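# Tuck chair under desk, park cart in yellow bay

## Task

Slide the office chair fully beneath the desk so that it finishes upright with every wheel on the floor. Put the utility cart into the yellow-taped bay with all four of its wheels inside the tape lines and none resting on them. Keep the desk close to where it started, with its load still aboard and nothing hanging over its edges. The robot must not topple or finish leaning, since that counts as failure. At the end, release whatever is held and back the robot away.

## Robot and tools

ROBOT. TidyBot++: a wheeled base 0.54 m long, 0.50 m wide and 0.38 m tall on four powered casters, carrying one seven-joint arm with a two-finger gripper. The shoulder sits 0.12 m ahead of the base centre, 0.68 m off the floor. Segments: upper arm 0.42 m, forearm 0.31 m, hand 0.31 m. The arm begins folded with the hand aimed down. Cameras: base_camera (fixed on the base, looking ahead) and wrist_camera (looks along the hand).

FRAMES. Base frame: origin on the floor below the base centre, x ahead, y to the left, z up, in metres. hand_pose is reported in this frame and marks the point between the finger pads; the hand's z axis runs out along the fingers, and the fingers close along its y axis. Odometry frame: the base frame as it was at the start. base_odometry counts wheel turns only, so slipping shows up as travel; heading is in rad, left positive, within -3.142 to 3.142. base_tilt is in degrees, with forward and right positive.

move. One call runs one action made of "base", "joints", "target" (any mix), plus optional "speeds"; "cameras" and "blocking" are not part of the action. All parts start together.
- base: an object of relative offsets from where the base is now, along its own axes at the start of the command: translate_m (metres, forward positive, -2 to 2), strafe_m (metres, left positive, -2 to 2), rotate_rad (radians, counter-clockwise from above positive, -6.3 to 6.3). These are displacements, not places.
- joints: absolute angles by name, in rad: joint_1_rad (unlimited; positive turns the arm clockwise from above, opposite to heading), joint_2_rad -2.249 to 2.249 (0 = upper arm vertical, positive leans forward), joint_3_rad (unlimited), joint_4_rad -2.579 to 2.579 (elbow, 0 straight), joint_5_rad (unlimited), joint_6_rad -2.099 to 2.099 (wrist), joint_7_rad (unlimited; at 1.57 with hand down the fingers open left and right), and gripper_pos 0 (open, about 85 mm gap) to 1 (closed). Unlimited joints go the short way; send steps under half a turn.
- target: one list of seven numbers, an absolute hand pose in the base frame: x, y, z in metres, then quaternion qw, qx, qy, qz. With target, joints may only carry gripper_pos.
- speeds: caps for this action only: translate_m and strafe_m 0.05 to 0.5 m/s (give one cap when both are used), rotate_rad 0.1 to 1.57 rad/s.
- blocking: true or absent waits until everything rests; false returns within about 0.5 s while motion continues. A later move overrides only the parts it names.
An unknown key makes a call invalid; an out-of-range number gets it refused. After a refusal or an unplanned stop, the reply's later move, wait and finished_scene calls are skipped.

wait(seconds 0 to 10, cameras): no new command; reports state. stop(cameras): brakes all running motions. zoom_image(camera, region [x0, y0, x1, y1] in pixels, top-left origin, at most 504 x 504): closer look at the newest image. read_manual(section "licences"): licence text only. finished_scene(scene = current scene number): ends the scene irreversibly; the goal must hold with the robot gone.

RESULTS. base_status, joint_status and hand_status: "done", "moving", "off_target" (resting away from target, maybe still pushing), "stopped", "contact_stop", "time_out", "not_followed" (a check withheld arm targets; "pose unreachable" for a target, "joint command not followed" with a cause for self-collision), "torque_fault", "limit_stop_at_motor_heat". Base "done" only means the wheels turned enough; a blocked base may have stopped short. hand_status "done" means within 10 mm and 2 degrees; most moves end a few cm off, so correct by adding (wanted - measured hand_pose) to the last target. hand_target is where the joints aim; to hold still, resend hand_target, not hand_pose. motor_effort is percent of maximum per motor, with peak in brackets. on_its_own lists uncommanded actions. pictures names the image order. Lines ARM HIT, MOTOR HOT and OVER-TEMPERATURE FAULT warn of collisions and heat.

GRIPPER. Gripper "done" at 1 means empty; "off_target" means something is held. Closed fingertips reach about 20 mm past the hand point. Held loads make the arm sag; never command a loaded joint to its current reading.

CAUTIONS. Slow the base right down before touching the chair, cart or desk; contact at driving speed is a hit. The arm does not avoid obstacles and keeps pushing; a snag above about 0.6 m while driving or turning can tip the robot, and reaching far out or swinging sideways when extended can tip it too; backing off or retracting the arm recovers a small lean. Torque sensors over limit (104.5 N m for joint_1 to joint_4, 51.3 N m for joint_5 to joint_7) freeze the arm for 10 s. Holding loads or straining against unreachable poses heats motors. Avoid drops, releasing moving objects, slams, very hard pushes, and excessive grip force or twisting on things that still rest on something. A hand aimed down reaches at most about 0.94 m high, only near the base. Odometry drifts by a few cm and degrees over many moves; check with images.

Each tool is called after ">>>" in YAML: its name, and indented under it one key for each argument.

## Session

>>> move:

Scene clock: 0.00 s.
base_odometry: x=+0.000 y=+0.000 heading=+0.000
base_tilt: forward=+0.4 right=-0.8
base_status: not commanded
joint_positions: joint_1_rad=+0.010 joint_2_rad=-0.397 joint_3_rad=+3.172 joint_4_rad=-2.534 joint_5_rad=-0.017 joint_6_rad=-0.894 joint_7_rad=+1.587 gripper_pos=+0.000
joint_status: not commanded
motor_effort: joint_1_rad=-1 joint_2_rad=-1 joint_3_rad=-1 joint_4_rad=+15 joint_5_rad=+0 joint_6_rad=+2 joint_7_rad=+0
hand_pose: x=+0.2564 y=+0.0012 z=+0.5920 quat_wxyz=(-0.011, +0.998, -0.016, +0.056) (m; base frame)
hand_target: x=+0.2572 y=+0.0012 z=+0.5925 quat_wxyz=(-0.011, +0.998, -0.016, +0.056) (m; base frame)
hand_status: not commanded
pictures: base_camera, wrist_camera
camera_calibration:
wrist_camera: T_world_to_cam=[[-0.066575, -0.996263, -0.0550209, 0.0567666], [-0.99515, 0.0703009, -0.0688128, 0.347432], [0.0724237, 0.0501728, -0.996111, 0.707786], [0, 0, 0, 1]] pos_world=[0.298266, -0.00338193, 0.732064]

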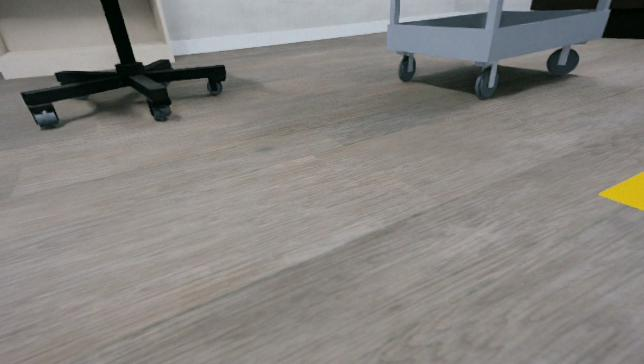

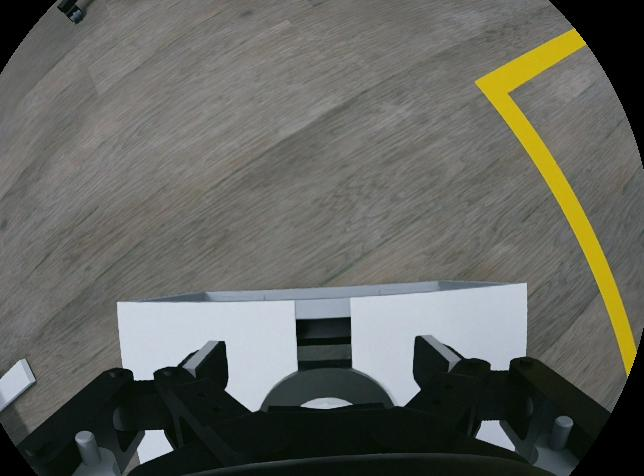

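>>> move:
  joints: {"joint_6_rad":0.3}

>>> move:
  base: {"rotate_rad":1.0}

>>> move:
  base: {"rotate_rad":-2.0}

Scene clock: 5.73 s.
move: done
base_odometry: x=+0.000 y=+0.000 heading=+0.000
base_tilt: forward=+0.4 right=-0.8
base_status: not commanded
joint_positions: joint_1_rad=+0.010 joint_2_rad=-0.397 joint_3_rad=+3.172 joint_4_rad=-2.535 joint_5_rad=-0.017 joint_6_rad=+0.272 joint_7_rad=+1.587 gripper_pos=+0.000
joint_status: all done
motor_effort: joint_1_rad=+0(1) joint_2_rad=-5(6) joint_3_rad=-1(1) joint_4_rad=+19(20) joint_5_rad=+0(1) joint_6_rad=+9(9) joint_7_rad=+0(1)
hand_pose: x=+0.5193 y=-0.0167 z=+0.8108 quat_wxyz=(+0.008, +0.803, -0.020, +0.596) (m; base frame)
hand_target: x=+0.5222 y=-0.0171 z=+0.8203 quat_wxyz=(+0.009, +0.794, -0.020, +0.608) (m; base frame)
hand_status: not commanded
pictures: base_camera, wrist_camera
camera_calibration:
wrist_camera: T_world_to_cam=[[-0.0276659, -0.99808, -0.0554233, 0.0484909], [-0.326803, 0.0614287, -0.943094, 0.987088], [0.944688, -0.00797901, -0.327875, -0.0881279], [0, 0, 0, 1]] pos_world=[0.407178, -0.0129409, 0.90471]

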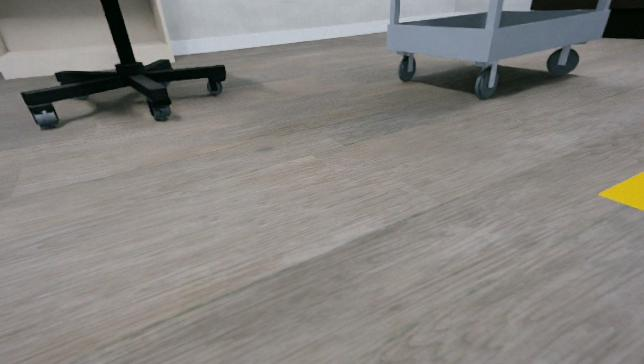

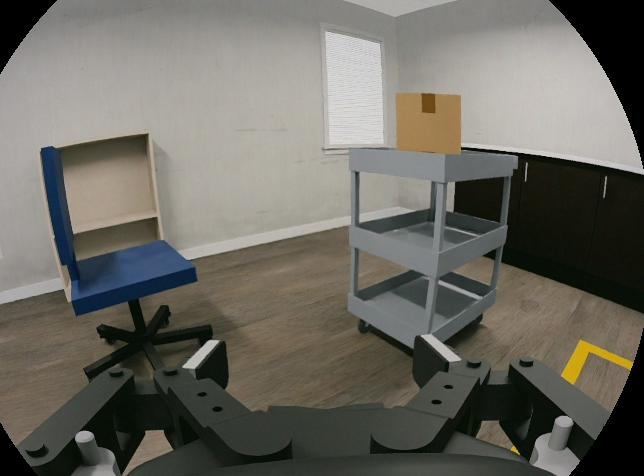

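Scene clock: 7.63 s.
move: done
base_odometry: x=+0.000 y=+0.000 heading=+1.000
base_tilt: forward=+0.4 right=-0.7
base_status: done
joint_positions: joint_1_rad=+0.010 joint_2_rad=-0.397 joint_3_rad=+3.172 joint_4_rad=-2.535 joint_5_rad=-0.017 joint_6_rad=+0.273 joint_7_rad=+1.587 gripper_pos=+0.000
joint_status: not commanded
motor_effort: joint_1_rad=-1(2) joint_2_rad=-5(6) joint_3_rad=-1(2) joint_4_rad=+19(20) joint_5_rad=+0(1) joint_6_rad=+9(9) joint_7_rad=+1(1)
hand_pose: x=+0.5194 y=-0.0168 z=+0.8110 quat_wxyz=(+0.008, +0.803, -0.020, +0.596) (m; base frame)
hand_target: x=+0.5222 y=-0.0171 z=+0.8203 quat_wxyz=(+0.009, +0.794, -0.020, +0.608) (m; base frame)
hand_status: not commanded
pictures: base_camera, wrist_camera
camera_calibration:
wrist_camera: T_world_to_cam=[[-0.0276514, -0.998081, -0.055414, 0.0484793], [-0.326343, 0.0614112, -0.943254, 0.987131], [0.944847, -0.00799832, -0.327415, -0.0885775], [0, 0, 0, 1]] pos_world=[0.407176, -0.0129431, 0.9048]

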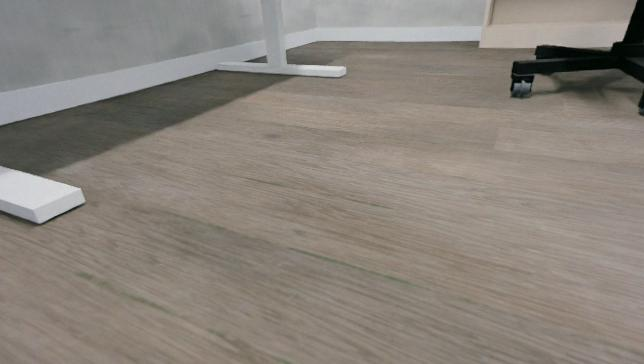

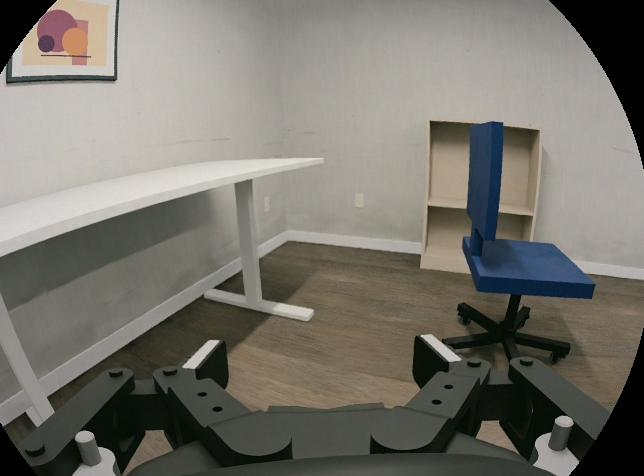

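Scene clock: 10.33 s.
move: done
base_odometry: x=+0.000 y=+0.000 heading=-1.000
base_tilt: forward=+0.4 right=-0.8
base_status: done
joint_positions: joint_1_rad=+0.010 joint_2_rad=-0.397 joint_3_rad=+3.172 joint_4_rad=-2.535 joint_5_rad=-0.017 joint_6_rad=+0.273 joint_7_rad=+1.587 gripper_pos=+0.000
joint_status: not commanded
motor_effort: joint_1_rad=-1(2) joint_2_rad=-5(6) joint_3_rad=-1(2) joint_4_rad=+20(20) joint_5_rad=-1(1) joint_6_rad=+9(9) joint_7_rad=+0(1)
hand_pose: x=+0.5194 y=-0.0167 z=+0.8112 quat_wxyz=(+0.008, +0.803, -0.020, +0.596) (m; base frame)
hand_target: x=+0.5222 y=-0.0171 z=+0.8203 quat_wxyz=(+0.009, +0.794, -0.020, +0.608) (m; base frame)
hand_status: not commanded
pictures: base_camera, wrist_camera
camera_calibration:
wrist_camera: T_world_to_cam=[[-0.0276058, -0.998082, -0.0554035, 0.0484627], [-0.325828, 0.061382, -0.943434, 0.987178], [0.945026, -0.00799225, -0.326898, -0.0890835], [0, 0, 0, 1]] pos_world=[0.407174, -0.0129372, 0.904902]

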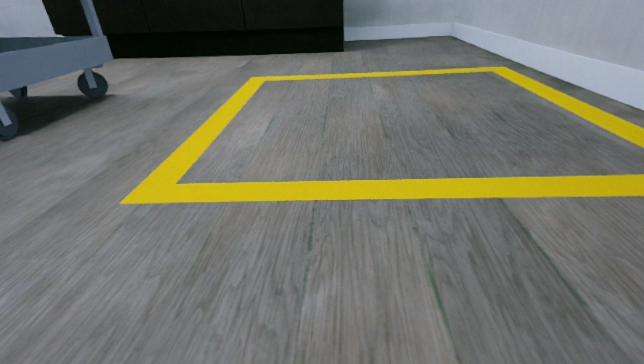

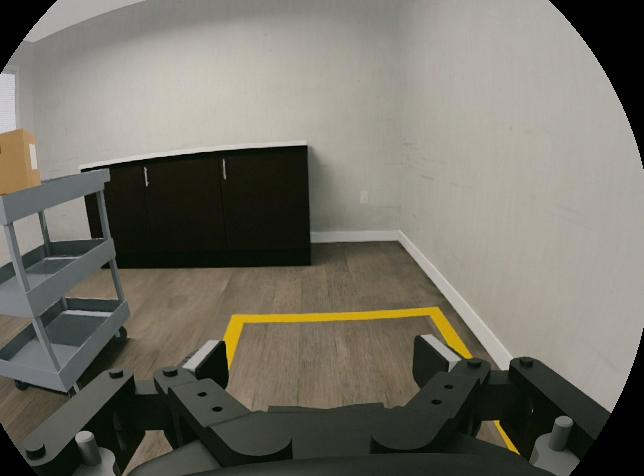

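>>> move:
  base: {"rotate_rad":1.0}

>>> zoom_image:
  camera: "base_camera"
  region: [360, 0, 644, 120]

>>> zoom_image:
  camera: "wrist_camera"
  region: [20, 80, 520, 400]

>>> move:
  base: {"rotate_rad":1.9}

Scene clock: 43.20 s.
move: done
base_odometry: x=+0.000 y=+0.000 heading=+0.000
base_tilt: forward=+0.4 right=-0.8
base_status: done
joint_positions: joint_1_rad=+0.010 joint_2_rad=-0.397 joint_3_rad=+3.172 joint_4_rad=-2.535 joint_5_rad=-0.017 joint_6_rad=+0.273 joint_7_rad=+1.587 gripper_pos=+0.000
joint_status: not commanded
motor_effort: joint_1_rad=+0(2) joint_2_rad=-5(6) joint_3_rad=-1(2) joint_4_rad=+19(20) joint_5_rad=+0(1) joint_6_rad=+9(9) joint_7_rad=+0(0)
hand_pose: x=+0.5194 y=-0.0167 z=+0.8112 quat_wxyz=(+0.008, +0.803, -0.020, +0.596) (m; base frame)
hand_target: x=+0.5222 y=-0.0171 z=+0.8203 quat_wxyz=(+0.009, +0.794, -0.020, +0.608) (m; base frame)
hand_status: not commanded
pictures: base_camera, wrist_camera
camera_calibration:
wrist_camera: T_world_to_cam=[[-0.0274867, -0.998086, -0.0554023, 0.0484473], [-0.325778, 0.0613415, -0.943454, 0.987184], [0.945047, -0.00788357, -0.32684, -0.0891398], [0, 0, 0, 1]] pos_world=[0.407176, -0.0129036, 0.904913]

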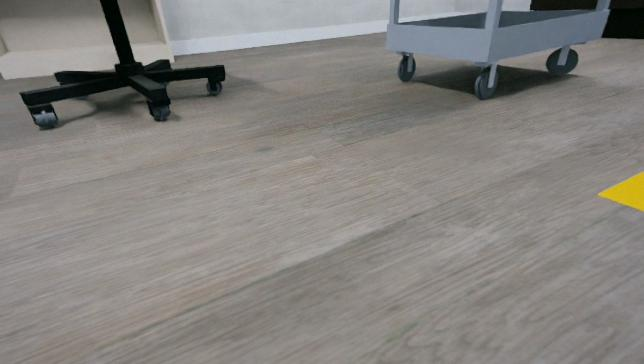

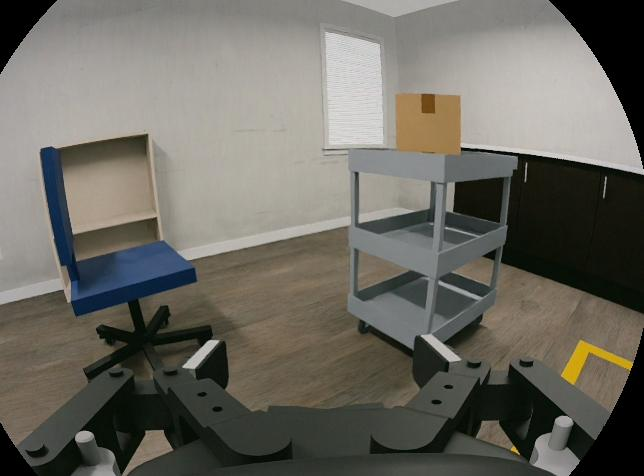

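Scaled by 1.775.

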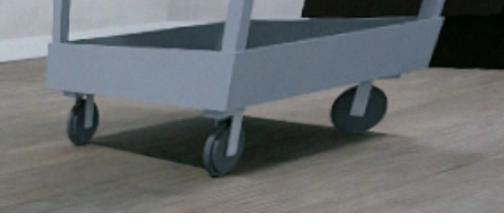

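Scaled by 1.008.

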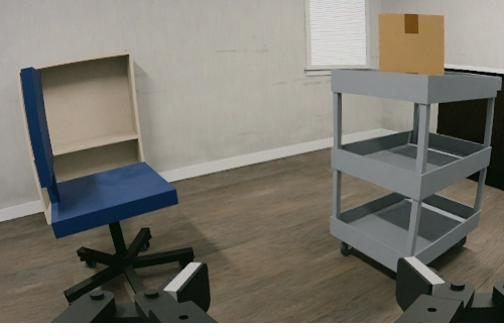

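Scene clock: 45.70 s.
move: done
base_odometry: x=+0.000 y=+0.000 heading=+1.899
base_tilt: forward=+0.4 right=-0.7
base_status: done
joint_positions: joint_1_rad=+0.010 joint_2_rad=-0.397 joint_3_rad=+3.172 joint_4_rad=-2.535 joint_5_rad=-0.017 joint_6_rad=+0.274 joint_7_rad=+1.587 gripper_pos=+0.000
joint_status: not commanded
motor_effort: joint_1_rad=-1(2) joint_2_rad=-5(6) joint_3_rad=-1(2) joint_4_rad=+19(20) joint_5_rad=+0(1) joint_6_rad=+8(9) joint_7_rad=+0(0)
hand_pose: x=+0.5194 y=-0.0167 z=+0.8112 quat_wxyz=(+0.008, +0.803, -0.020, +0.596) (m; base frame)
hand_target: x=+0.5222 y=-0.0171 z=+0.8203 quat_wxyz=(+0.009, +0.794, -0.020, +0.608) (m; base frame)
hand_status: not commanded
pictures: base_camera, wrist_camera
camera_calibration:
wrist_camera: T_world_to_cam=[[-0.0274794, -0.998086, -0.0553976, 0.0484415], [-0.325548, 0.0613328, -0.943534, 0.987205], [0.945126, -0.00789321, -0.32661, -0.0893646], [0, 0, 0, 1]] pos_world=[0.407175, -0.0129047, 0.904958]

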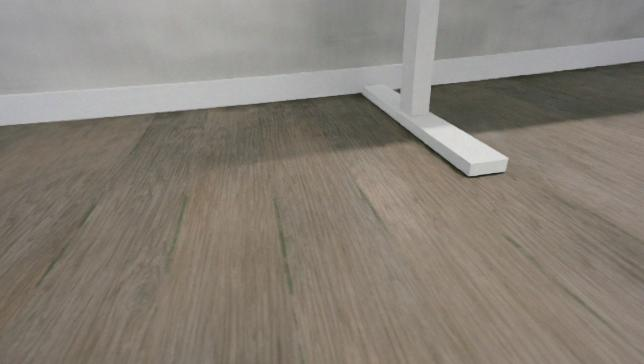

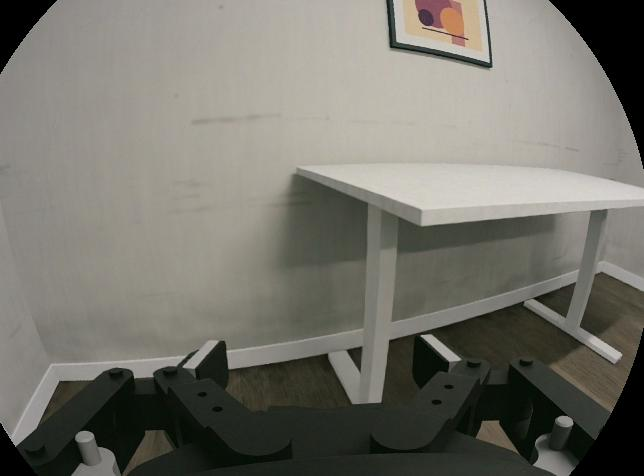

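>>> move:
  base: {"rotate_rad":-1.899}
  joints: {"joint_6_rad":-0.894}
  cameras: []

>>> move:
  base: {"translate_m":0.9,"strafe_m":0.12}

Scene clock: 84.30 s.
move: done
base_odometry: x=+0.000 y=+0.000 heading=+0.001
base_tilt: forward=+0.4 right=-0.8
base_status: done
joint_positions: joint_1_rad=+0.010 joint_2_rad=-0.397 joint_3_rad=+3.172 joint_4_rad=-2.533 joint_5_rad=-0.017 joint_6_rad=-0.858 joint_7_rad=+1.587 gripper_pos=+0.000
joint_status: all done
motor_effort: joint_1_rad=-1(1) joint_2_rad=-1(6) joint_3_rad=-1(1) joint_4_rad=+15(19) joint_5_rad=+0(2) joint_6_rad=+2(9) joint_7_rad=+0(1)
hand_pose: x=+0.2681 y=+0.0007 z=+0.5938 quat_wxyz=(-0.010, +0.997, -0.016, +0.074) (m; base frame)
hand_target: x=+0.2571 y=+0.0012 z=+0.5925 quat_wxyz=(-0.011, +0.998, -0.016, +0.056) (m; base frame)
hand_status: not commanded
pictures: none
No camera images: "cameras" was empty.

Scene clock: 87.47 s.
move: done
base_odometry: x=+0.900 y=+0.121 heading=+0.000
base_tilt: forward=+0.4 right=-0.7
base_status: done
joint_positions: joint_1_rad=+0.010 joint_2_rad=-0.398 joint_3_rad=+3.172 joint_4_rad=-2.533 joint_5_rad=-0.017 joint_6_rad=-0.861 joint_7_rad=+1.587 gripper_pos=+0.000
joint_status: not commanded
motor_effort: joint_1_rad=+0(1) joint_2_rad=-1(2) joint_3_rad=-1(1) joint_4_rad=+15(16) joint_5_rad=+0(1) joint_6_rad=+2(3) joint_7_rad=+0(1)
hand_pose: x=+0.2669 y=+0.0007 z=+0.5936 quat_wxyz=(-0.011, +0.997, -0.016, +0.072) (m; base frame)
hand_target: x=+0.2571 y=+0.0012 z=+0.5925 quat_wxyz=(-0.011, +0.998, -0.016, +0.056) (m; base frame)
hand_status: not commanded
pictures: base_camera, wrist_camera
camera_calibration:
wrist_camera: T_world_to_cam=[[-0.0654108, -0.996303, -0.0556852, 0.0571394], [-0.992224, 0.0708619, -0.102321, 0.377173], [0.105888, 0.0485593, -0.993192, 0.69802], [0, 0, 0, 1]] pos_world=[0.304066, -0.00369437, 0.735042]

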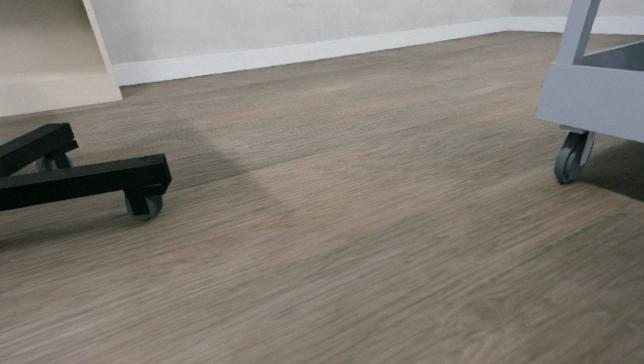

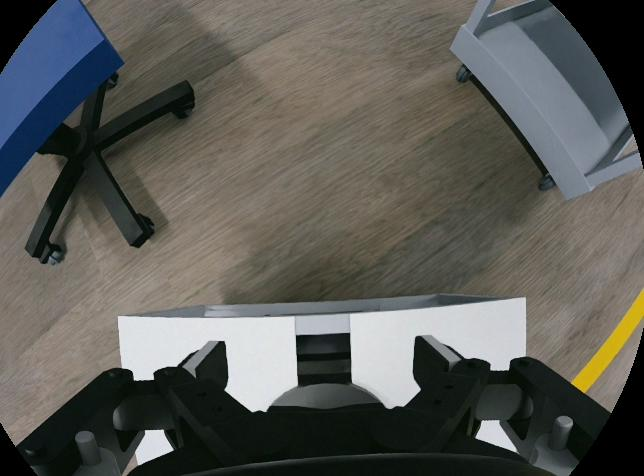

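>>> move:
  base: {"translate_m":1.45,"strafe_m":-0.02}
  cameras: []

>>> move:
  base: {"rotate_rad":-2.55}

Scene clock: 96.37 s.
move: done
base_odometry: x=+2.350 y=+0.101 heading=+0.000
base_tilt: forward=+0.4 right=-0.7
base_status: done
joint_positions: joint_1_rad=+0.010 joint_2_rad=-0.398 joint_3_rad=+3.172 joint_4_rad=-2.533 joint_5_rad=-0.017 joint_6_rad=-0.863 joint_7_rad=+1.587 gripper_pos=+0.000
joint_status: not commanded
motor_effort: joint_1_rad=-1(1) joint_2_rad=-1(3) joint_3_rad=-1(1) joint_4_rad=+15(16) joint_5_rad=-1(1) joint_6_rad=+2(3) joint_7_rad=+0(1)
hand_pose: x=+0.2664 y=+0.0008 z=+0.5935 quat_wxyz=(-0.011, +0.997, -0.016, +0.072) (m; base frame)
hand_target: x=+0.2571 y=+0.0012 z=+0.5925 quat_wxyz=(-0.011, +0.998, -0.016, +0.056) (m; base frame)
hand_status: not commanded
pictures: none
No camera images: "cameras" was empty.

Scene clock: 99.30 s.
move: done
base_odometry: x=+2.350 y=+0.101 heading=-2.549
base_tilt: forward=+0.4 right=-0.7
base_status: done
joint_positions: joint_1_rad=+0.010 joint_2_rad=-0.398 joint_3_rad=+3.172 joint_4_rad=-2.533 joint_5_rad=-0.017 joint_6_rad=-0.863 joint_7_rad=+1.587 gripper_pos=+0.000
joint_status: not commanded
motor_effort: joint_1_rad=-1(1) joint_2_rad=-1(2) joint_3_rad=-1(1) joint_4_rad=+15(15) joint_5_rad=+0(1) joint_6_rad=+2(2) joint_7_rad=+0(1)
hand_pose: x=+0.2664 y=+0.0008 z=+0.5935 quat_wxyz=(-0.011, +0.997, -0.016, +0.072) (m; base frame)
hand_target: x=+0.2571 y=+0.0012 z=+0.5925 quat_wxyz=(-0.011, +0.998, -0.016, +0.056) (m; base frame)
hand_status: not commanded
pictures: base_camera, wrist_camera
camera_calibration:
wrist_camera: T_world_to_cam=[[-0.065463, -0.996302, -0.0556518, 0.0571206], [-0.9924, 0.0708275, -0.100628, 0.375686], [0.104197, 0.0486414, -0.993366, 0.698542], [0, 0, 0, 1]] pos_world=[0.303784, -0.00367764, 0.734892]

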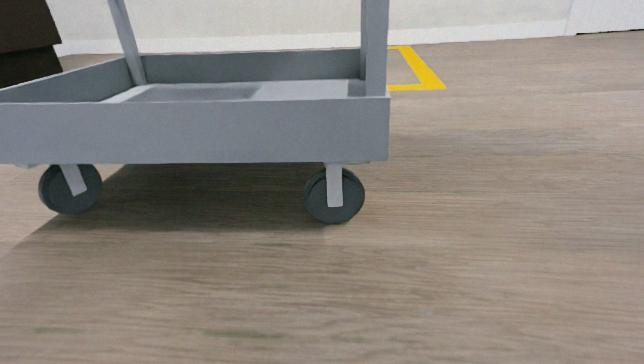

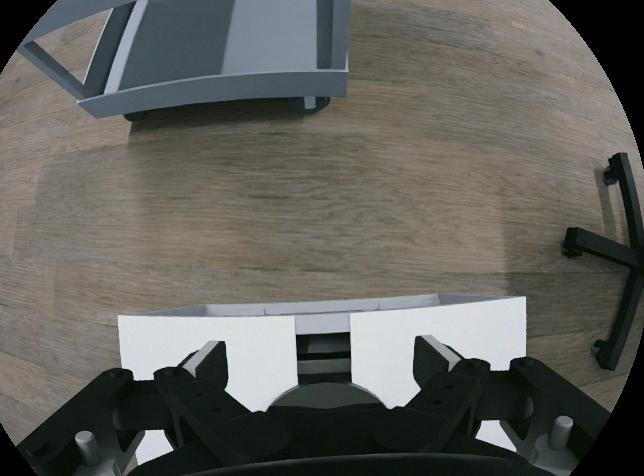

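>>> move:
  base: {"rotate_rad":-0.11}
  joints: {"joint_1_rad":1.57}
  cameras: []

>>> move:
  base: {"strafe_m":0.35,"translate_m":0.25}

>>> move:
  base: {"translate_m":0.7}
  speeds: {"translate_m":0.08}

Scene clock: 112.77 s.
move: done
base_odometry: x=+2.350 y=+0.101 heading=-2.659
base_tilt: forward=+0.4 right=-0.7
base_status: done
joint_positions: joint_1_rad=+1.552 joint_2_rad=-0.398 joint_3_rad=+3.172 joint_4_rad=-2.533 joint_5_rad=-0.017 joint_6_rad=-0.863 joint_7_rad=+1.587 gripper_pos=+0.000
joint_status: all done
motor_effort: joint_1_rad=-1(3) joint_2_rad=-1(1) joint_3_rad=-1(1) joint_4_rad=+15(16) joint_5_rad=+0(1) joint_6_rad=+2(2) joint_7_rad=+0(1)
hand_pose: x=+0.1240 y=-0.1473 z=+0.5935 quat_wxyz=(+0.042, +0.704, -0.707, +0.059) (m; base frame)
hand_target: x=+0.1217 y=-0.1381 z=+0.5925 quat_wxyz=(+0.032, +0.698, -0.713, +0.048) (m; base frame)
hand_status: not commanded
pictures: none
No camera images: "cameras" was empty.

Scene clock: 115.03 s.
move: done
base_odometry: x=+2.291 y=-0.325 heading=-2.659
base_tilt: forward=+0.4 right=-0.7
base_status: done
joint_positions: joint_1_rad=+1.553 joint_2_rad=-0.398 joint_3_rad=+3.172 joint_4_rad=-2.534 joint_5_rad=-0.017 joint_6_rad=-0.865 joint_7_rad=+1.587 gripper_pos=+0.000
joint_status: not commanded
motor_effort: joint_1_rad=+0(1) joint_2_rad=+0(3) joint_3_rad=-1(1) joint_4_rad=+15(16) joint_5_rad=-1(1) joint_6_rad=+2(3) joint_7_rad=+0(1)
hand_pose: x=+0.1239 y=-0.1464 z=+0.5933 quat_wxyz=(+0.041, +0.704, -0.707, +0.058) (m; base frame)
hand_target: x=+0.1217 y=-0.1381 z=+0.5925 quat_wxyz=(+0.032, +0.698, -0.713, +0.048) (m; base frame)
hand_status: not commanded
pictures: base_camera, wrist_camera
camera_calibration:
wrist_camera: T_world_to_cam=[[-0.997749, 0.037473, -0.0556037, 0.168019], [0.0428023, 0.994268, -0.0979741, 0.250004], [0.0516136, -0.100134, -0.993634, 0.70522], [0, 0, 0, 1]] pos_world=[0.120541, -0.184251, 0.734567]

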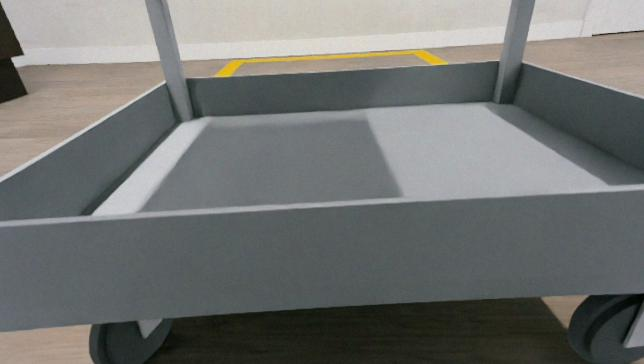

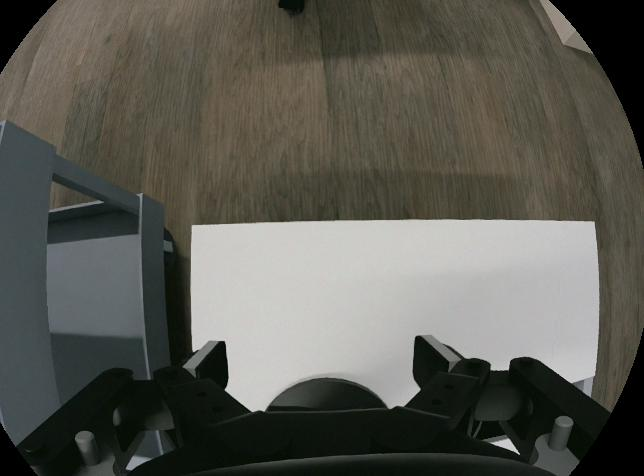

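Scene clock: 124.30 s.
move: done
base_odometry: x=+1.671 y=-0.650 heading=-2.659
base_tilt: forward=+0.4 right=-0.7
base_status: done
joint_positions: joint_1_rad=+1.553 joint_2_rad=-0.398 joint_3_rad=+3.172 joint_4_rad=-2.534 joint_5_rad=-0.017 joint_6_rad=-0.865 joint_7_rad=+1.587 gripper_pos=+0.000
joint_status: not commanded
motor_effort: joint_1_rad=-1(1) joint_2_rad=-1(2) joint_3_rad=-1(1) joint_4_rad=+15(16) joint_5_rad=+0(1) joint_6_rad=+1(2) joint_7_rad=+0(1)
hand_pose: x=+0.1239 y=-0.1464 z=+0.5933 quat_wxyz=(+0.041, +0.704, -0.707, +0.058) (m; base frame)
hand_target: x=+0.1217 y=-0.1381 z=+0.5925 quat_wxyz=(+0.032, +0.698, -0.713, +0.048) (m; base frame)
hand_status: not commanded
pictures: base_camera, wrist_camera
camera_calibration:
wrist_camera: T_world_to_cam=[[-0.997732, 0.037944, -0.0556025, 0.168016], [0.0432684, 0.994254, -0.0979136, 0.249895], [0.0515678, -0.100097, -0.99364, 0.705237], [0, 0, 0, 1]] pos_world=[0.120455, -0.184242, 0.734562]

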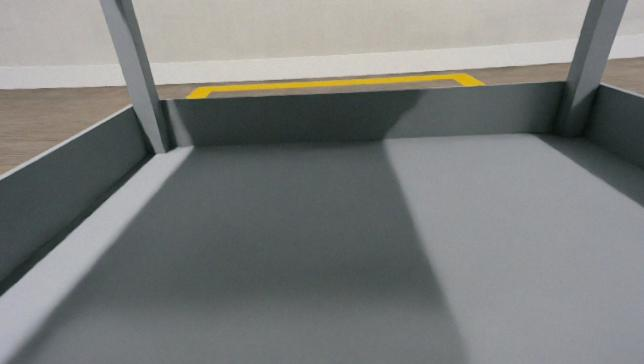

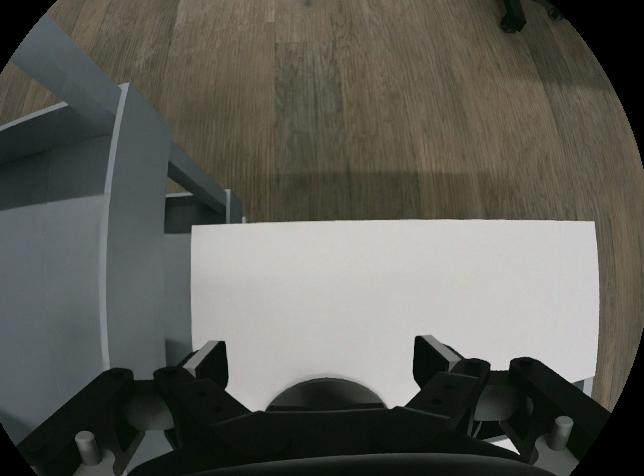

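>>> move:
  base: {"translate_m":0.74}
  speeds: {"translate_m":0.1}

>>> move:
  base: {"translate_m":-0.45}
  speeds: {"translate_m":0.25}

Scene clock: 135.17 s.
move: done
base_odometry: x=+1.016 y=-0.994 heading=-2.659
base_tilt: forward=+0.4 right=-0.7
base_status: done
joint_positions: joint_1_rad=+1.553 joint_2_rad=-0.398 joint_3_rad=+3.172 joint_4_rad=-2.534 joint_5_rad=-0.017 joint_6_rad=-0.865 joint_7_rad=+1.587 gripper_pos=+0.000
joint_status: not commanded
motor_effort: joint_1_rad=-1(1) joint_2_rad=+0(2) joint_3_rad=-1(2) joint_4_rad=+15(16) joint_5_rad=+0(2) joint_6_rad=+2(2) joint_7_rad=+0(1)
hand_pose: x=+0.1238 y=-0.1464 z=+0.5933 quat_wxyz=(+0.041, +0.704, -0.707, +0.058) (m; base frame)
hand_target: x=+0.1217 y=-0.1381 z=+0.5925 quat_wxyz=(+0.032, +0.698, -0.713, +0.048) (m; base frame)
hand_status: not commanded
pictures: base_camera, wrist_camera
camera_calibration:
wrist_camera: T_world_to_cam=[[-0.997727, 0.0380613, -0.0556025, 0.168015], [0.0433852, 0.994249, -0.0979136, 0.249881], [0.0515561, -0.100103, -0.99364, 0.705239], [0, 0, 0, 1]] pos_world=[0.120433, -0.184242, 0.734562]

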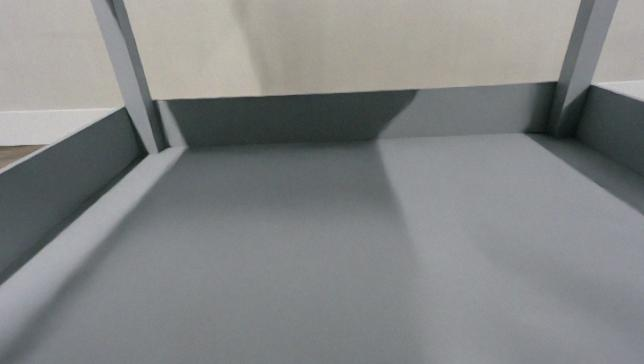

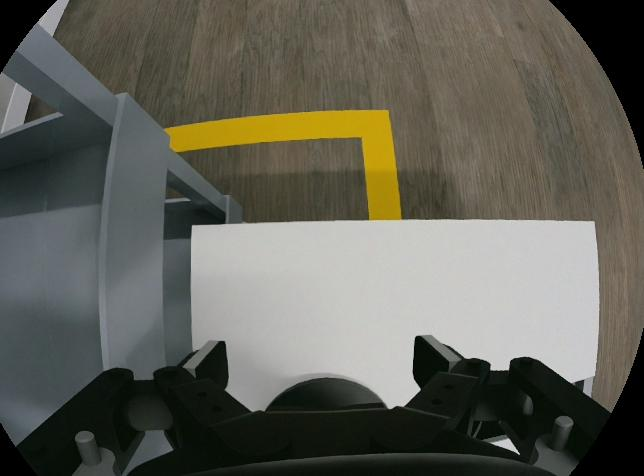

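Scene clock: 137.83 s.
move: done
base_odometry: x=+1.415 y=-0.785 heading=-2.658
base_tilt: forward=+0.4 right=-0.7
base_status: done
joint_positions: joint_1_rad=+1.554 joint_2_rad=-0.398 joint_3_rad=+3.172 joint_4_rad=-2.534 joint_5_rad=-0.017 joint_6_rad=-0.865 joint_7_rad=+1.587 gripper_pos=+0.000
joint_status: not commanded
motor_effort: joint_1_rad=-1(1) joint_2_rad=+0(2) joint_3_rad=+0(1) joint_4_rad=+14(15) joint_5_rad=+0(1) joint_6_rad=+2(2) joint_7_rad=+0(1)
hand_pose: x=+0.1238 y=-0.1464 z=+0.5933 quat_wxyz=(+0.041, +0.703, -0.707, +0.058) (m; base frame)
hand_target: x=+0.1217 y=-0.1381 z=+0.5925 quat_wxyz=(+0.032, +0.698, -0.713, +0.048) (m; base frame)
hand_status: not commanded
pictures: base_camera, wrist_camera
camera_calibration:
wrist_camera: T_world_to_cam=[[-0.99771, 0.0385011, -0.0556025, 0.168013], [0.0438235, 0.99423, -0.0979136, 0.249829], [0.0515119, -0.100126, -0.99364, 0.705244], [0, 0, 0, 1]] pos_world=[0.120352, -0.184242, 0.734562]

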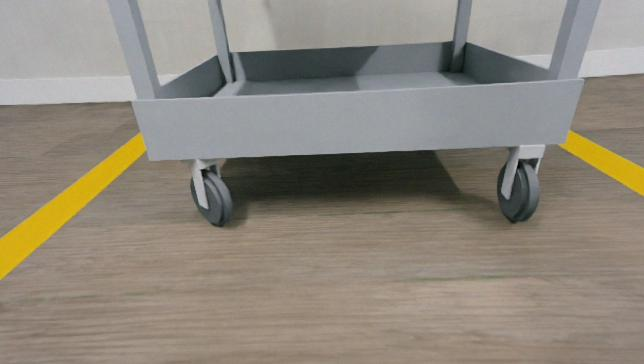

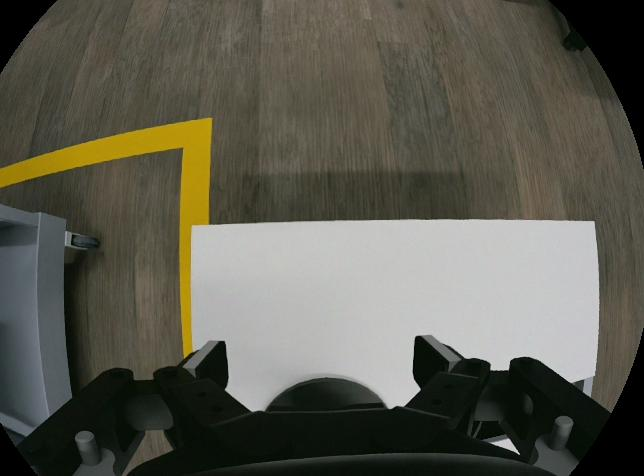

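>>> move:
  base: {"rotate_rad":-1.9}
  joints: {"joint_1_rad":0.0,"joint_6_rad":0.3}

Scene clock: 149.10 s.
move: done
base_odometry: x=+1.415 y=-0.785 heading=+1.726
base_tilt: forward=+0.4 right=-0.7
base_status: done
joint_positions: joint_1_rad=+0.016 joint_2_rad=-0.398 joint_3_rad=+3.172 joint_4_rad=-2.534 joint_5_rad=-0.017 joint_6_rad=+0.270 joint_7_rad=+1.587 gripper_pos=+0.000
joint_status: all done
motor_effort: joint_1_rad=+0(2) joint_2_rad=-5(5) joint_3_rad=-1(1) joint_4_rad=+19(20) joint_5_rad=+0(1) joint_6_rad=+9(10) joint_7_rad=+0(1)
hand_pose: x=+0.5192 y=-0.0192 z=+0.8108 quat_wxyz=(+0.010, +0.803, -0.022, +0.595) (m; base frame)
hand_target: x=+0.5224 y=-0.0130 z=+0.8203 quat_wxyz=(+0.006, +0.794, -0.016, +0.608) (m; base frame)
hand_status: not commanded
pictures: base_camera, wrist_camera
camera_calibration:
wrist_camera: T_world_to_cam=[[-0.03375, -0.99789, -0.0554643, 0.0492631], [-0.327498, 0.0634742, -0.942717, 0.987237], [0.944249, -0.0136523, -0.32895, -0.0870649], [0, 0, 0, 1]] pos_world=[0.407192, -0.0146935, 0.904778]

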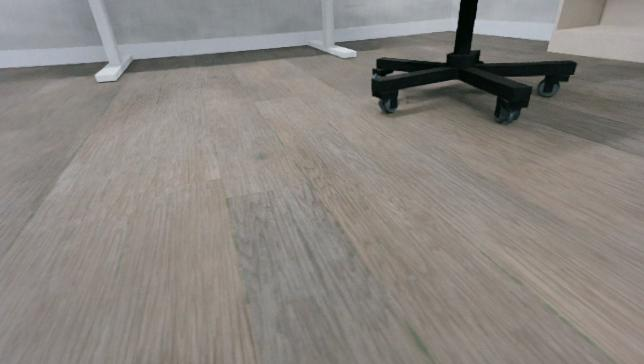

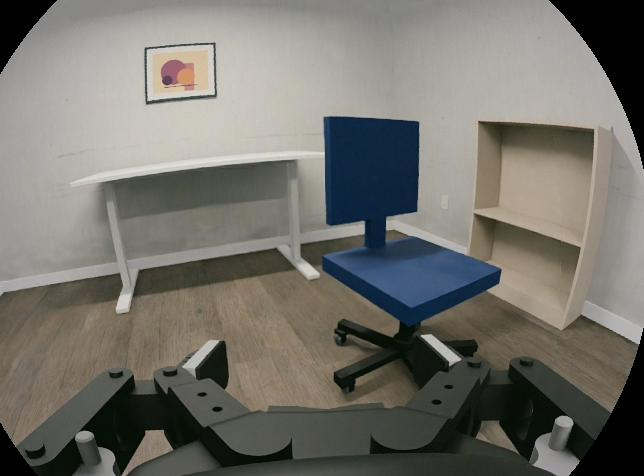

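>>> move:
  base: {"rotate_rad":0.414}
  joints: {"joint_6_rad":-0.894,"gripper_pos":1}
  cameras: []

>>> move:
  base: {"translate_m":0.25,"strafe_m":-1.454}
  cameras: []

>>> move:
  target: [0.58, 0, 0.48, 0, 1, 0, 0]

Scene clock: 168.23 s.
move: done
base_odometry: x=+1.415 y=-0.785 heading=+2.139
base_tilt: forward=+0.4 right=-0.7
base_status: done
joint_positions: joint_1_rad=+0.012 joint_2_rad=-0.398 joint_3_rad=+3.172 joint_4_rad=-2.536 joint_5_rad=-0.017 joint_6_rad=-0.859 joint_7_rad=+1.587 gripper_pos=+0.999
joint_status: all done
motor_effort: joint_1_rad=-1(2) joint_2_rad=-1(5) joint_3_rad=-1(2) joint_4_rad=+15(20) joint_5_rad=+0(1) joint_6_rad=+2(9) joint_7_rad=+1(1)
hand_pose: x=+0.2665 y=+0.0004 z=+0.5929 quat_wxyz=(-0.010, +0.997, -0.017, +0.073) (m; base frame)
hand_target: x=+0.2571 y=+0.0026 z=+0.5925 quat_wxyz=(-0.011, +0.998, -0.011, +0.056) (m; base frame)
hand_status: not commanded
pictures: none
No camera images: "cameras" was empty.

Scene clock: 171.87 s.
move: done
base_odometry: x=+2.506 y=+0.209 heading=+2.140
base_tilt: forward=+0.4 right=-0.7
base_status: done
joint_positions: joint_1_rad=+0.012 joint_2_rad=-0.398 joint_3_rad=+3.172 joint_4_rad=-2.536 joint_5_rad=-0.017 joint_6_rad=-0.859 joint_7_rad=+1.587 gripper_pos=+0.999
joint_status: not commanded
motor_effort: joint_1_rad=-1(1) joint_2_rad=-1(2) joint_3_rad=+0(2) joint_4_rad=+15(16) joint_5_rad=-1(2) joint_6_rad=+2(2) joint_7_rad=+0(1)
hand_pose: x=+0.2663 y=+0.0005 z=+0.5929 quat_wxyz=(-0.010, +0.997, -0.017, +0.072) (m; base frame)
hand_target: x=+0.2571 y=+0.0026 z=+0.5925 quat_wxyz=(-0.011, +0.998, -0.011, +0.056) (m; base frame)
hand_status: not commanded
pictures: none
No camera images: "cameras" was empty.

Scene clock: 174.17 s.
move: off_target
base_odometry: x=+2.506 y=+0.209 heading=+2.140
base_tilt: forward=+0.4 right=-0.7
base_status: not commanded
joint_positions: joint_1_rad=+0.010 joint_2_rad=+0.619 joint_3_rad=+3.172 joint_4_rad=-1.782 joint_5_rad=-0.017 joint_6_rad=-0.781 joint_7_rad=+1.587 gripper_pos=+0.999
joint_status: not commanded
motor_effort: joint_1_rad=-1(1) joint_2_rad=-34(36) joint_3_rad=-1(1) joint_4_rad=+11(16) joint_5_rad=+0(1) joint_6_rad=+0(2) joint_7_rad=+0(1)
hand_pose: x=+0.5624 y=-0.0137 z=+0.4811 quat_wxyz=(+0.002, +1.000, -0.015, -0.021) (m; base frame)
hand_target: x=+0.5800 y=+0.0000 z=+0.4800 quat_wxyz=(+0.000, +1.000, +0.000, +0.000) (m; base frame)
hand_status: off_target (0.022 m and 3.0 deg from the pose sent, 0.333 m and 8.6 deg at the start)
pictures: base_camera, wrist_camera
camera_calibration:
wrist_camera: T_world_to_cam=[[-0.0705563, -0.997311, -0.0198239, 0.0414445], [-0.994247, 0.0687062, 0.0821743, 0.572189], [-0.0805913, 0.0255078, -0.996421, 0.66175], [0, 0, 0, 1]] pos_world=[0.625152, -0.0148596, 0.613184]

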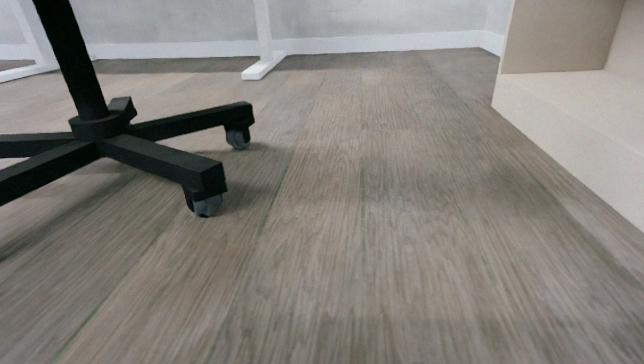

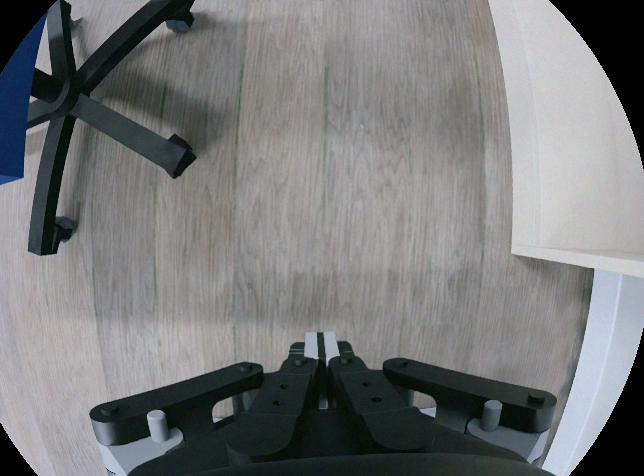

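>>> move:
  base: {"translate_m":0.2}
  cameras: []

>>> move:
  base: {"strafe_m":0.3}
  speeds: {"strafe_m":0.1}

>>> move:
  base: {"strafe_m":0.2}
  speeds: {"strafe_m":0.1}

Scene clock: 183.27 s.
move: done
base_odometry: x=+2.398 y=+0.377 heading=+2.139
base_tilt: forward=+0.4 right=-0.7
base_status: done
joint_positions: joint_1_rad=+0.009 joint_2_rad=+0.623 joint_3_rad=+3.172 joint_4_rad=-1.771 joint_5_rad=-0.017 joint_6_rad=-0.774 joint_7_rad=+1.587 gripper_pos=+0.999
joint_status: not commanded
motor_effort: joint_1_rad=+0(1) joint_2_rad=-34(36) joint_3_rad=-1(1) joint_4_rad=+11(13) joint_5_rad=+0(1) joint_6_rad=+1(1) joint_7_rad=+0(1)
hand_pose: x=+0.5698 y=-0.0134 z=+0.4815 quat_wxyz=(+0.003, +1.000, -0.015, -0.014) (m; base frame)
hand_target: x=+0.5800 y=+0.0000 z=+0.4800 quat_wxyz=(+0.000, +1.000, +0.000, +0.000) (m; base frame)
hand_status: not commanded
pictures: none
No camera images: "cameras" was empty.

Scene clock: 187.13 s.
move: done
base_odometry: x=+2.145 y=+0.216 heading=+2.139
base_tilt: forward=+0.4 right=-0.8
base_status: done
joint_positions: joint_1_rad=+0.020 joint_2_rad=+0.623 joint_3_rad=+3.192 joint_4_rad=-1.772 joint_5_rad=+0.002 joint_6_rad=-0.774 joint_7_rad=+1.587 gripper_pos=+0.999
joint_status: not commanded
motor_effort: joint_1_rad=-3(13) joint_2_rad=-34(35) joint_3_rad=-3(13) joint_4_rad=+13(15) joint_5_rad=-2(9) joint_6_rad=+2(5) joint_7_rad=+0(1)
hand_pose: x=+0.5689 y=-0.0324 z=+0.4815 quat_wxyz=(+0.015, +1.000, -0.022, -0.014) (m; base frame)
hand_target: x=+0.5800 y=+0.0000 z=+0.4800 quat_wxyz=(+0.000, +1.000, +0.000, +0.000) (m; base frame)
hand_status: not commanded
pictures: base_camera, wrist_camera
camera_calibration:
wrist_camera: T_world_to_cam=[[-0.0825188, -0.996578, 0.00473836, 0.0182486], [-0.994287, 0.0826502, 0.0675385, 0.587454], [-0.067699, 0.000861901, -0.997705, 0.655719], [0, 0, 0, 1]] pos_world=[0.629996, -0.0309322, 0.614452]

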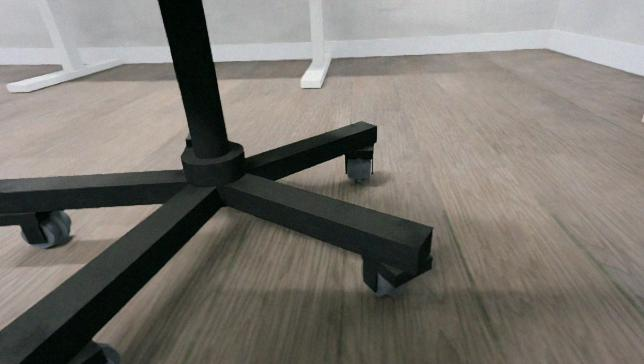

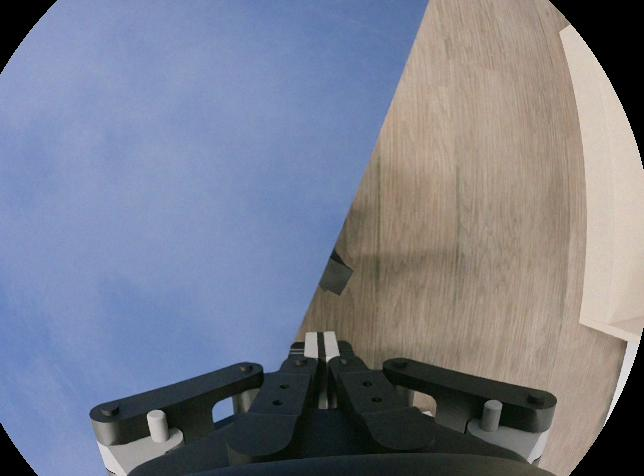

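Scene clock: 189.77 s.
move: done
base_odometry: x=+1.976 y=+0.108 heading=+2.139
base_tilt: forward=+0.4 right=-0.7
base_status: done
joint_positions: joint_1_rad=+0.018 joint_2_rad=+0.624 joint_3_rad=+3.191 joint_4_rad=-1.786 joint_5_rad=+0.025 joint_6_rad=-0.778 joint_7_rad=+1.587 gripper_pos=+0.999
joint_status: not commanded
motor_effort: joint_1_rad=-3(16) joint_2_rad=-35(36) joint_3_rad=-3(17) joint_4_rad=+16(17) joint_5_rad=-2(12) joint_6_rad=+5(9) joint_7_rad=+0(1)
hand_pose: x=+0.5597 y=-0.0357 z=+0.4785 quat_wxyz=(+0.022, +0.999, -0.012, -0.024) (m; base frame)
hand_target: x=+0.5800 y=+0.0000 z=+0.4800 quat_wxyz=(+0.000, +1.000, +0.000, +0.000) (m; base frame)
hand_status: not commanded
pictures: base_camera, wrist_camera
camera_calibration:
wrist_camera: T_world_to_cam=[[-0.0636656, -0.997776, 0.0197646, -0.00351438], [-0.994116, 0.0651463, 0.0865428, 0.568923], [-0.0876378, -0.0141385, -0.996052, 0.66186], [0, 0, 0, 1]] pos_world=[0.623356, -0.0312121, 0.61008]

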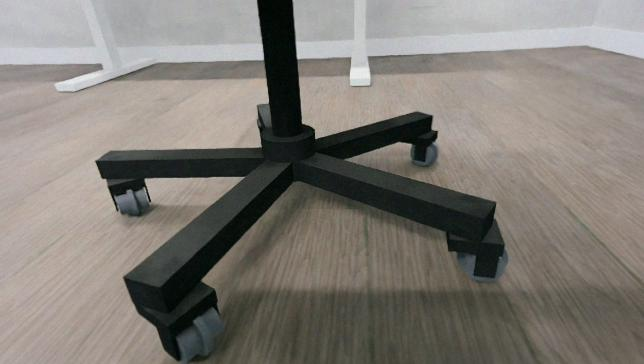

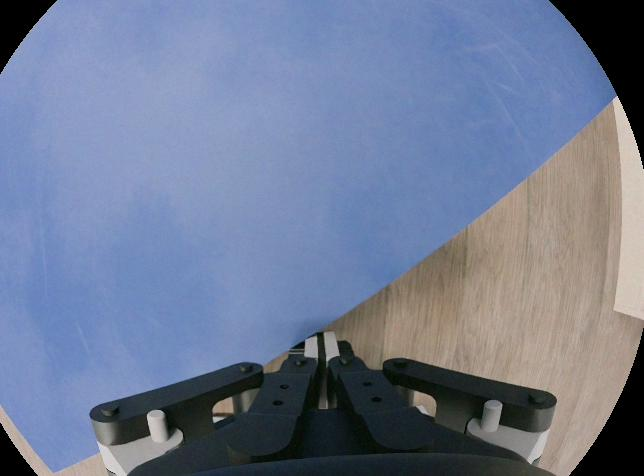

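>>> move:
  base: {"strafe_m":0.28}
  speeds: {"strafe_m":0.1}

Scene clock: 196.40 s.
move: done
base_odometry: x=+1.740 y=-0.042 heading=+2.139
base_tilt: forward=+0.4 right=-0.8
base_status: done
joint_positions: joint_1_rad=-0.001 joint_2_rad=+0.625 joint_3_rad=+3.178 joint_4_rad=-1.780 joint_5_rad=+0.025 joint_6_rad=-0.774 joint_7_rad=+1.587 gripper_pos=+0.999
joint_status: not commanded
motor_effort: joint_1_rad=+0(9) joint_2_rad=-34(37) joint_3_rad=-1(8) joint_4_rad=+11(19) joint_5_rad=+1(6) joint_6_rad=+0(8) joint_7_rad=+0(1)
hand_pose: x=+0.5647 y=-0.0210 z=+0.4791 quat_wxyz=(+0.019, +1.000, +0.003, -0.019) (m; base frame)
hand_target: x=+0.5800 y=+0.0000 z=+0.4800 quat_wxyz=(+0.000, +1.000, +0.000, +0.000) (m; base frame)
hand_status: not commanded
pictures: base_camera, wrist_camera
camera_calibration:
wrist_camera: T_world_to_cam=[[-0.0338392, -0.999359, 0.0117058, -0.0016157], [-0.996364, 0.0346495, 0.0778362, 0.577722], [-0.0781919, -0.00902936, -0.996897, 0.658305], [0, 0, 0, 1]] pos_world=[0.627041, -0.0156884, 0.611313]

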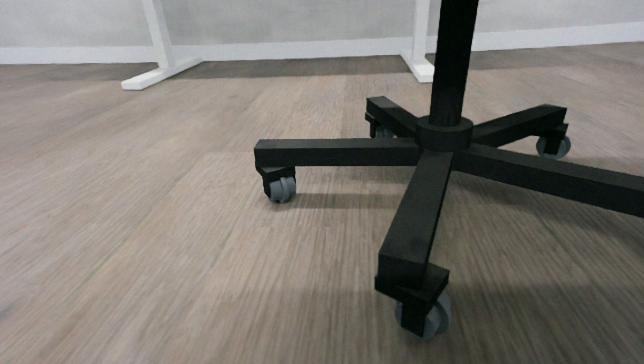

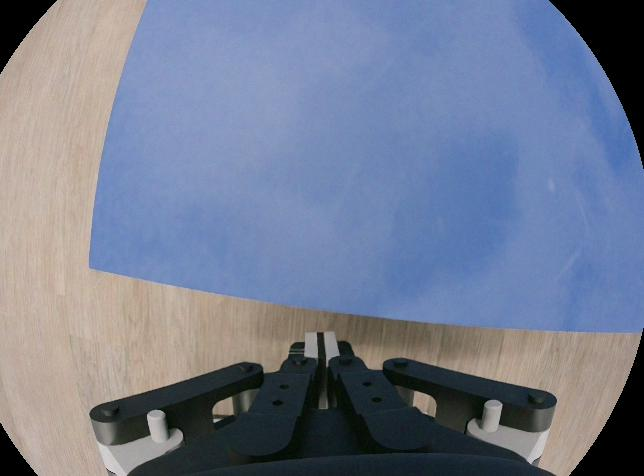

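>>> move:
  base: {"strafe_m":0.04}
  cameras: []

>>> move:
  base: {"translate_m":0.25}
  speeds: {"translate_m":0.1}

Scene clock: 202.27 s.
move: done
base_odometry: x=+1.706 y=-0.064 heading=+2.139
base_tilt: forward=+0.4 right=-0.7
base_status: done
joint_positions: joint_1_rad=-0.012 joint_2_rad=+0.625 joint_3_rad=+3.169 joint_4_rad=-1.780 joint_5_rad=+0.025 joint_6_rad=-0.774 joint_7_rad=+1.587 gripper_pos=+0.999
joint_status: not commanded
motor_effort: joint_1_rad=-1(4) joint_2_rad=-34(35) joint_3_rad=-1(3) joint_4_rad=+10(11) joint_5_rad=+0(1) joint_6_rad=+0(1) joint_7_rad=+0(0)
hand_pose: x=+0.5649 y=-0.0119 z=+0.4791 quat_wxyz=(+0.016, +1.000, +0.012, -0.019) (m; base frame)
hand_target: x=+0.5800 y=+0.0000 z=+0.4800 quat_wxyz=(+0.000, +1.000, +0.000, +0.000) (m; base frame)
hand_status: not commanded
pictures: none
No camera images: "cameras" was empty.

Scene clock: 205.37 s.
move: done
base_odometry: x=+1.572 y=+0.147 heading=+2.139
base_tilt: forward=+0.4 right=-0.8
base_status: done
joint_positions: joint_1_rad=-0.034 joint_2_rad=+0.630 joint_3_rad=+3.134 joint_4_rad=-1.773 joint_5_rad=-0.012 joint_6_rad=-0.770 joint_7_rad=+1.587 gripper_pos=+0.999
joint_status: not commanded
motor_effort: joint_1_rad=+4(9) joint_2_rad=-34(38) joint_3_rad=+3(8) joint_4_rad=+11(19) joint_5_rad=+3(8) joint_6_rad=+1(8) joint_7_rad=+0(1)
hand_pose: x=+0.5678 y=+0.0230 z=+0.4782 quat_wxyz=(-0.006, +1.000, +0.024, -0.016) (m; base frame)
hand_target: x=+0.5800 y=+0.0000 z=+0.4800 quat_wxyz=(+0.000, +1.000, +0.000, +0.000) (m; base frame)
hand_status: not commanded
pictures: base_camera, wrist_camera
camera_calibration:
wrist_camera: T_world_to_cam=[[0.00764252, -0.999209, -0.0390147, 0.0432348], [-0.997237, -0.0104988, 0.0735391, 0.582962], [-0.0738905, 0.0383449, -0.996529, 0.654368], [0, 0, 0, 1]] pos_world=[0.629372, 0.0242294, 0.610913]

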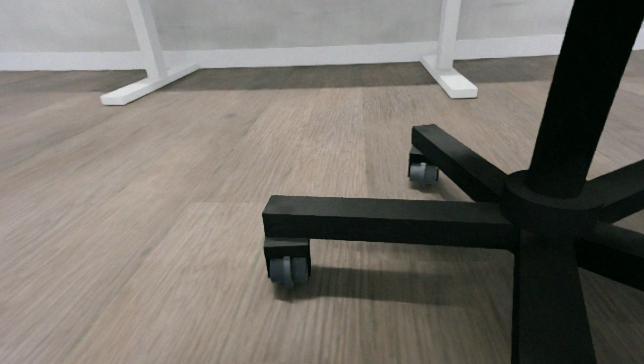

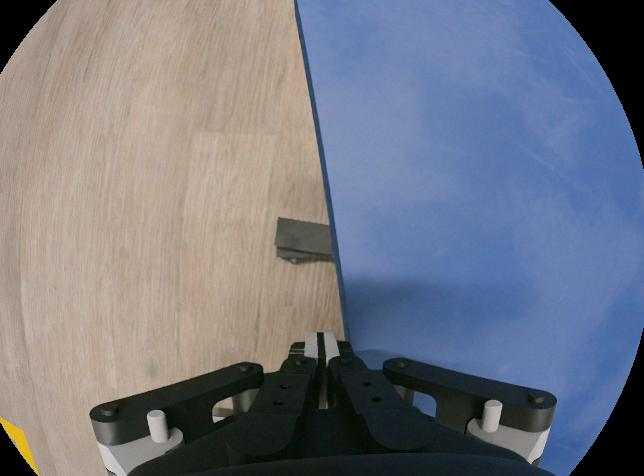

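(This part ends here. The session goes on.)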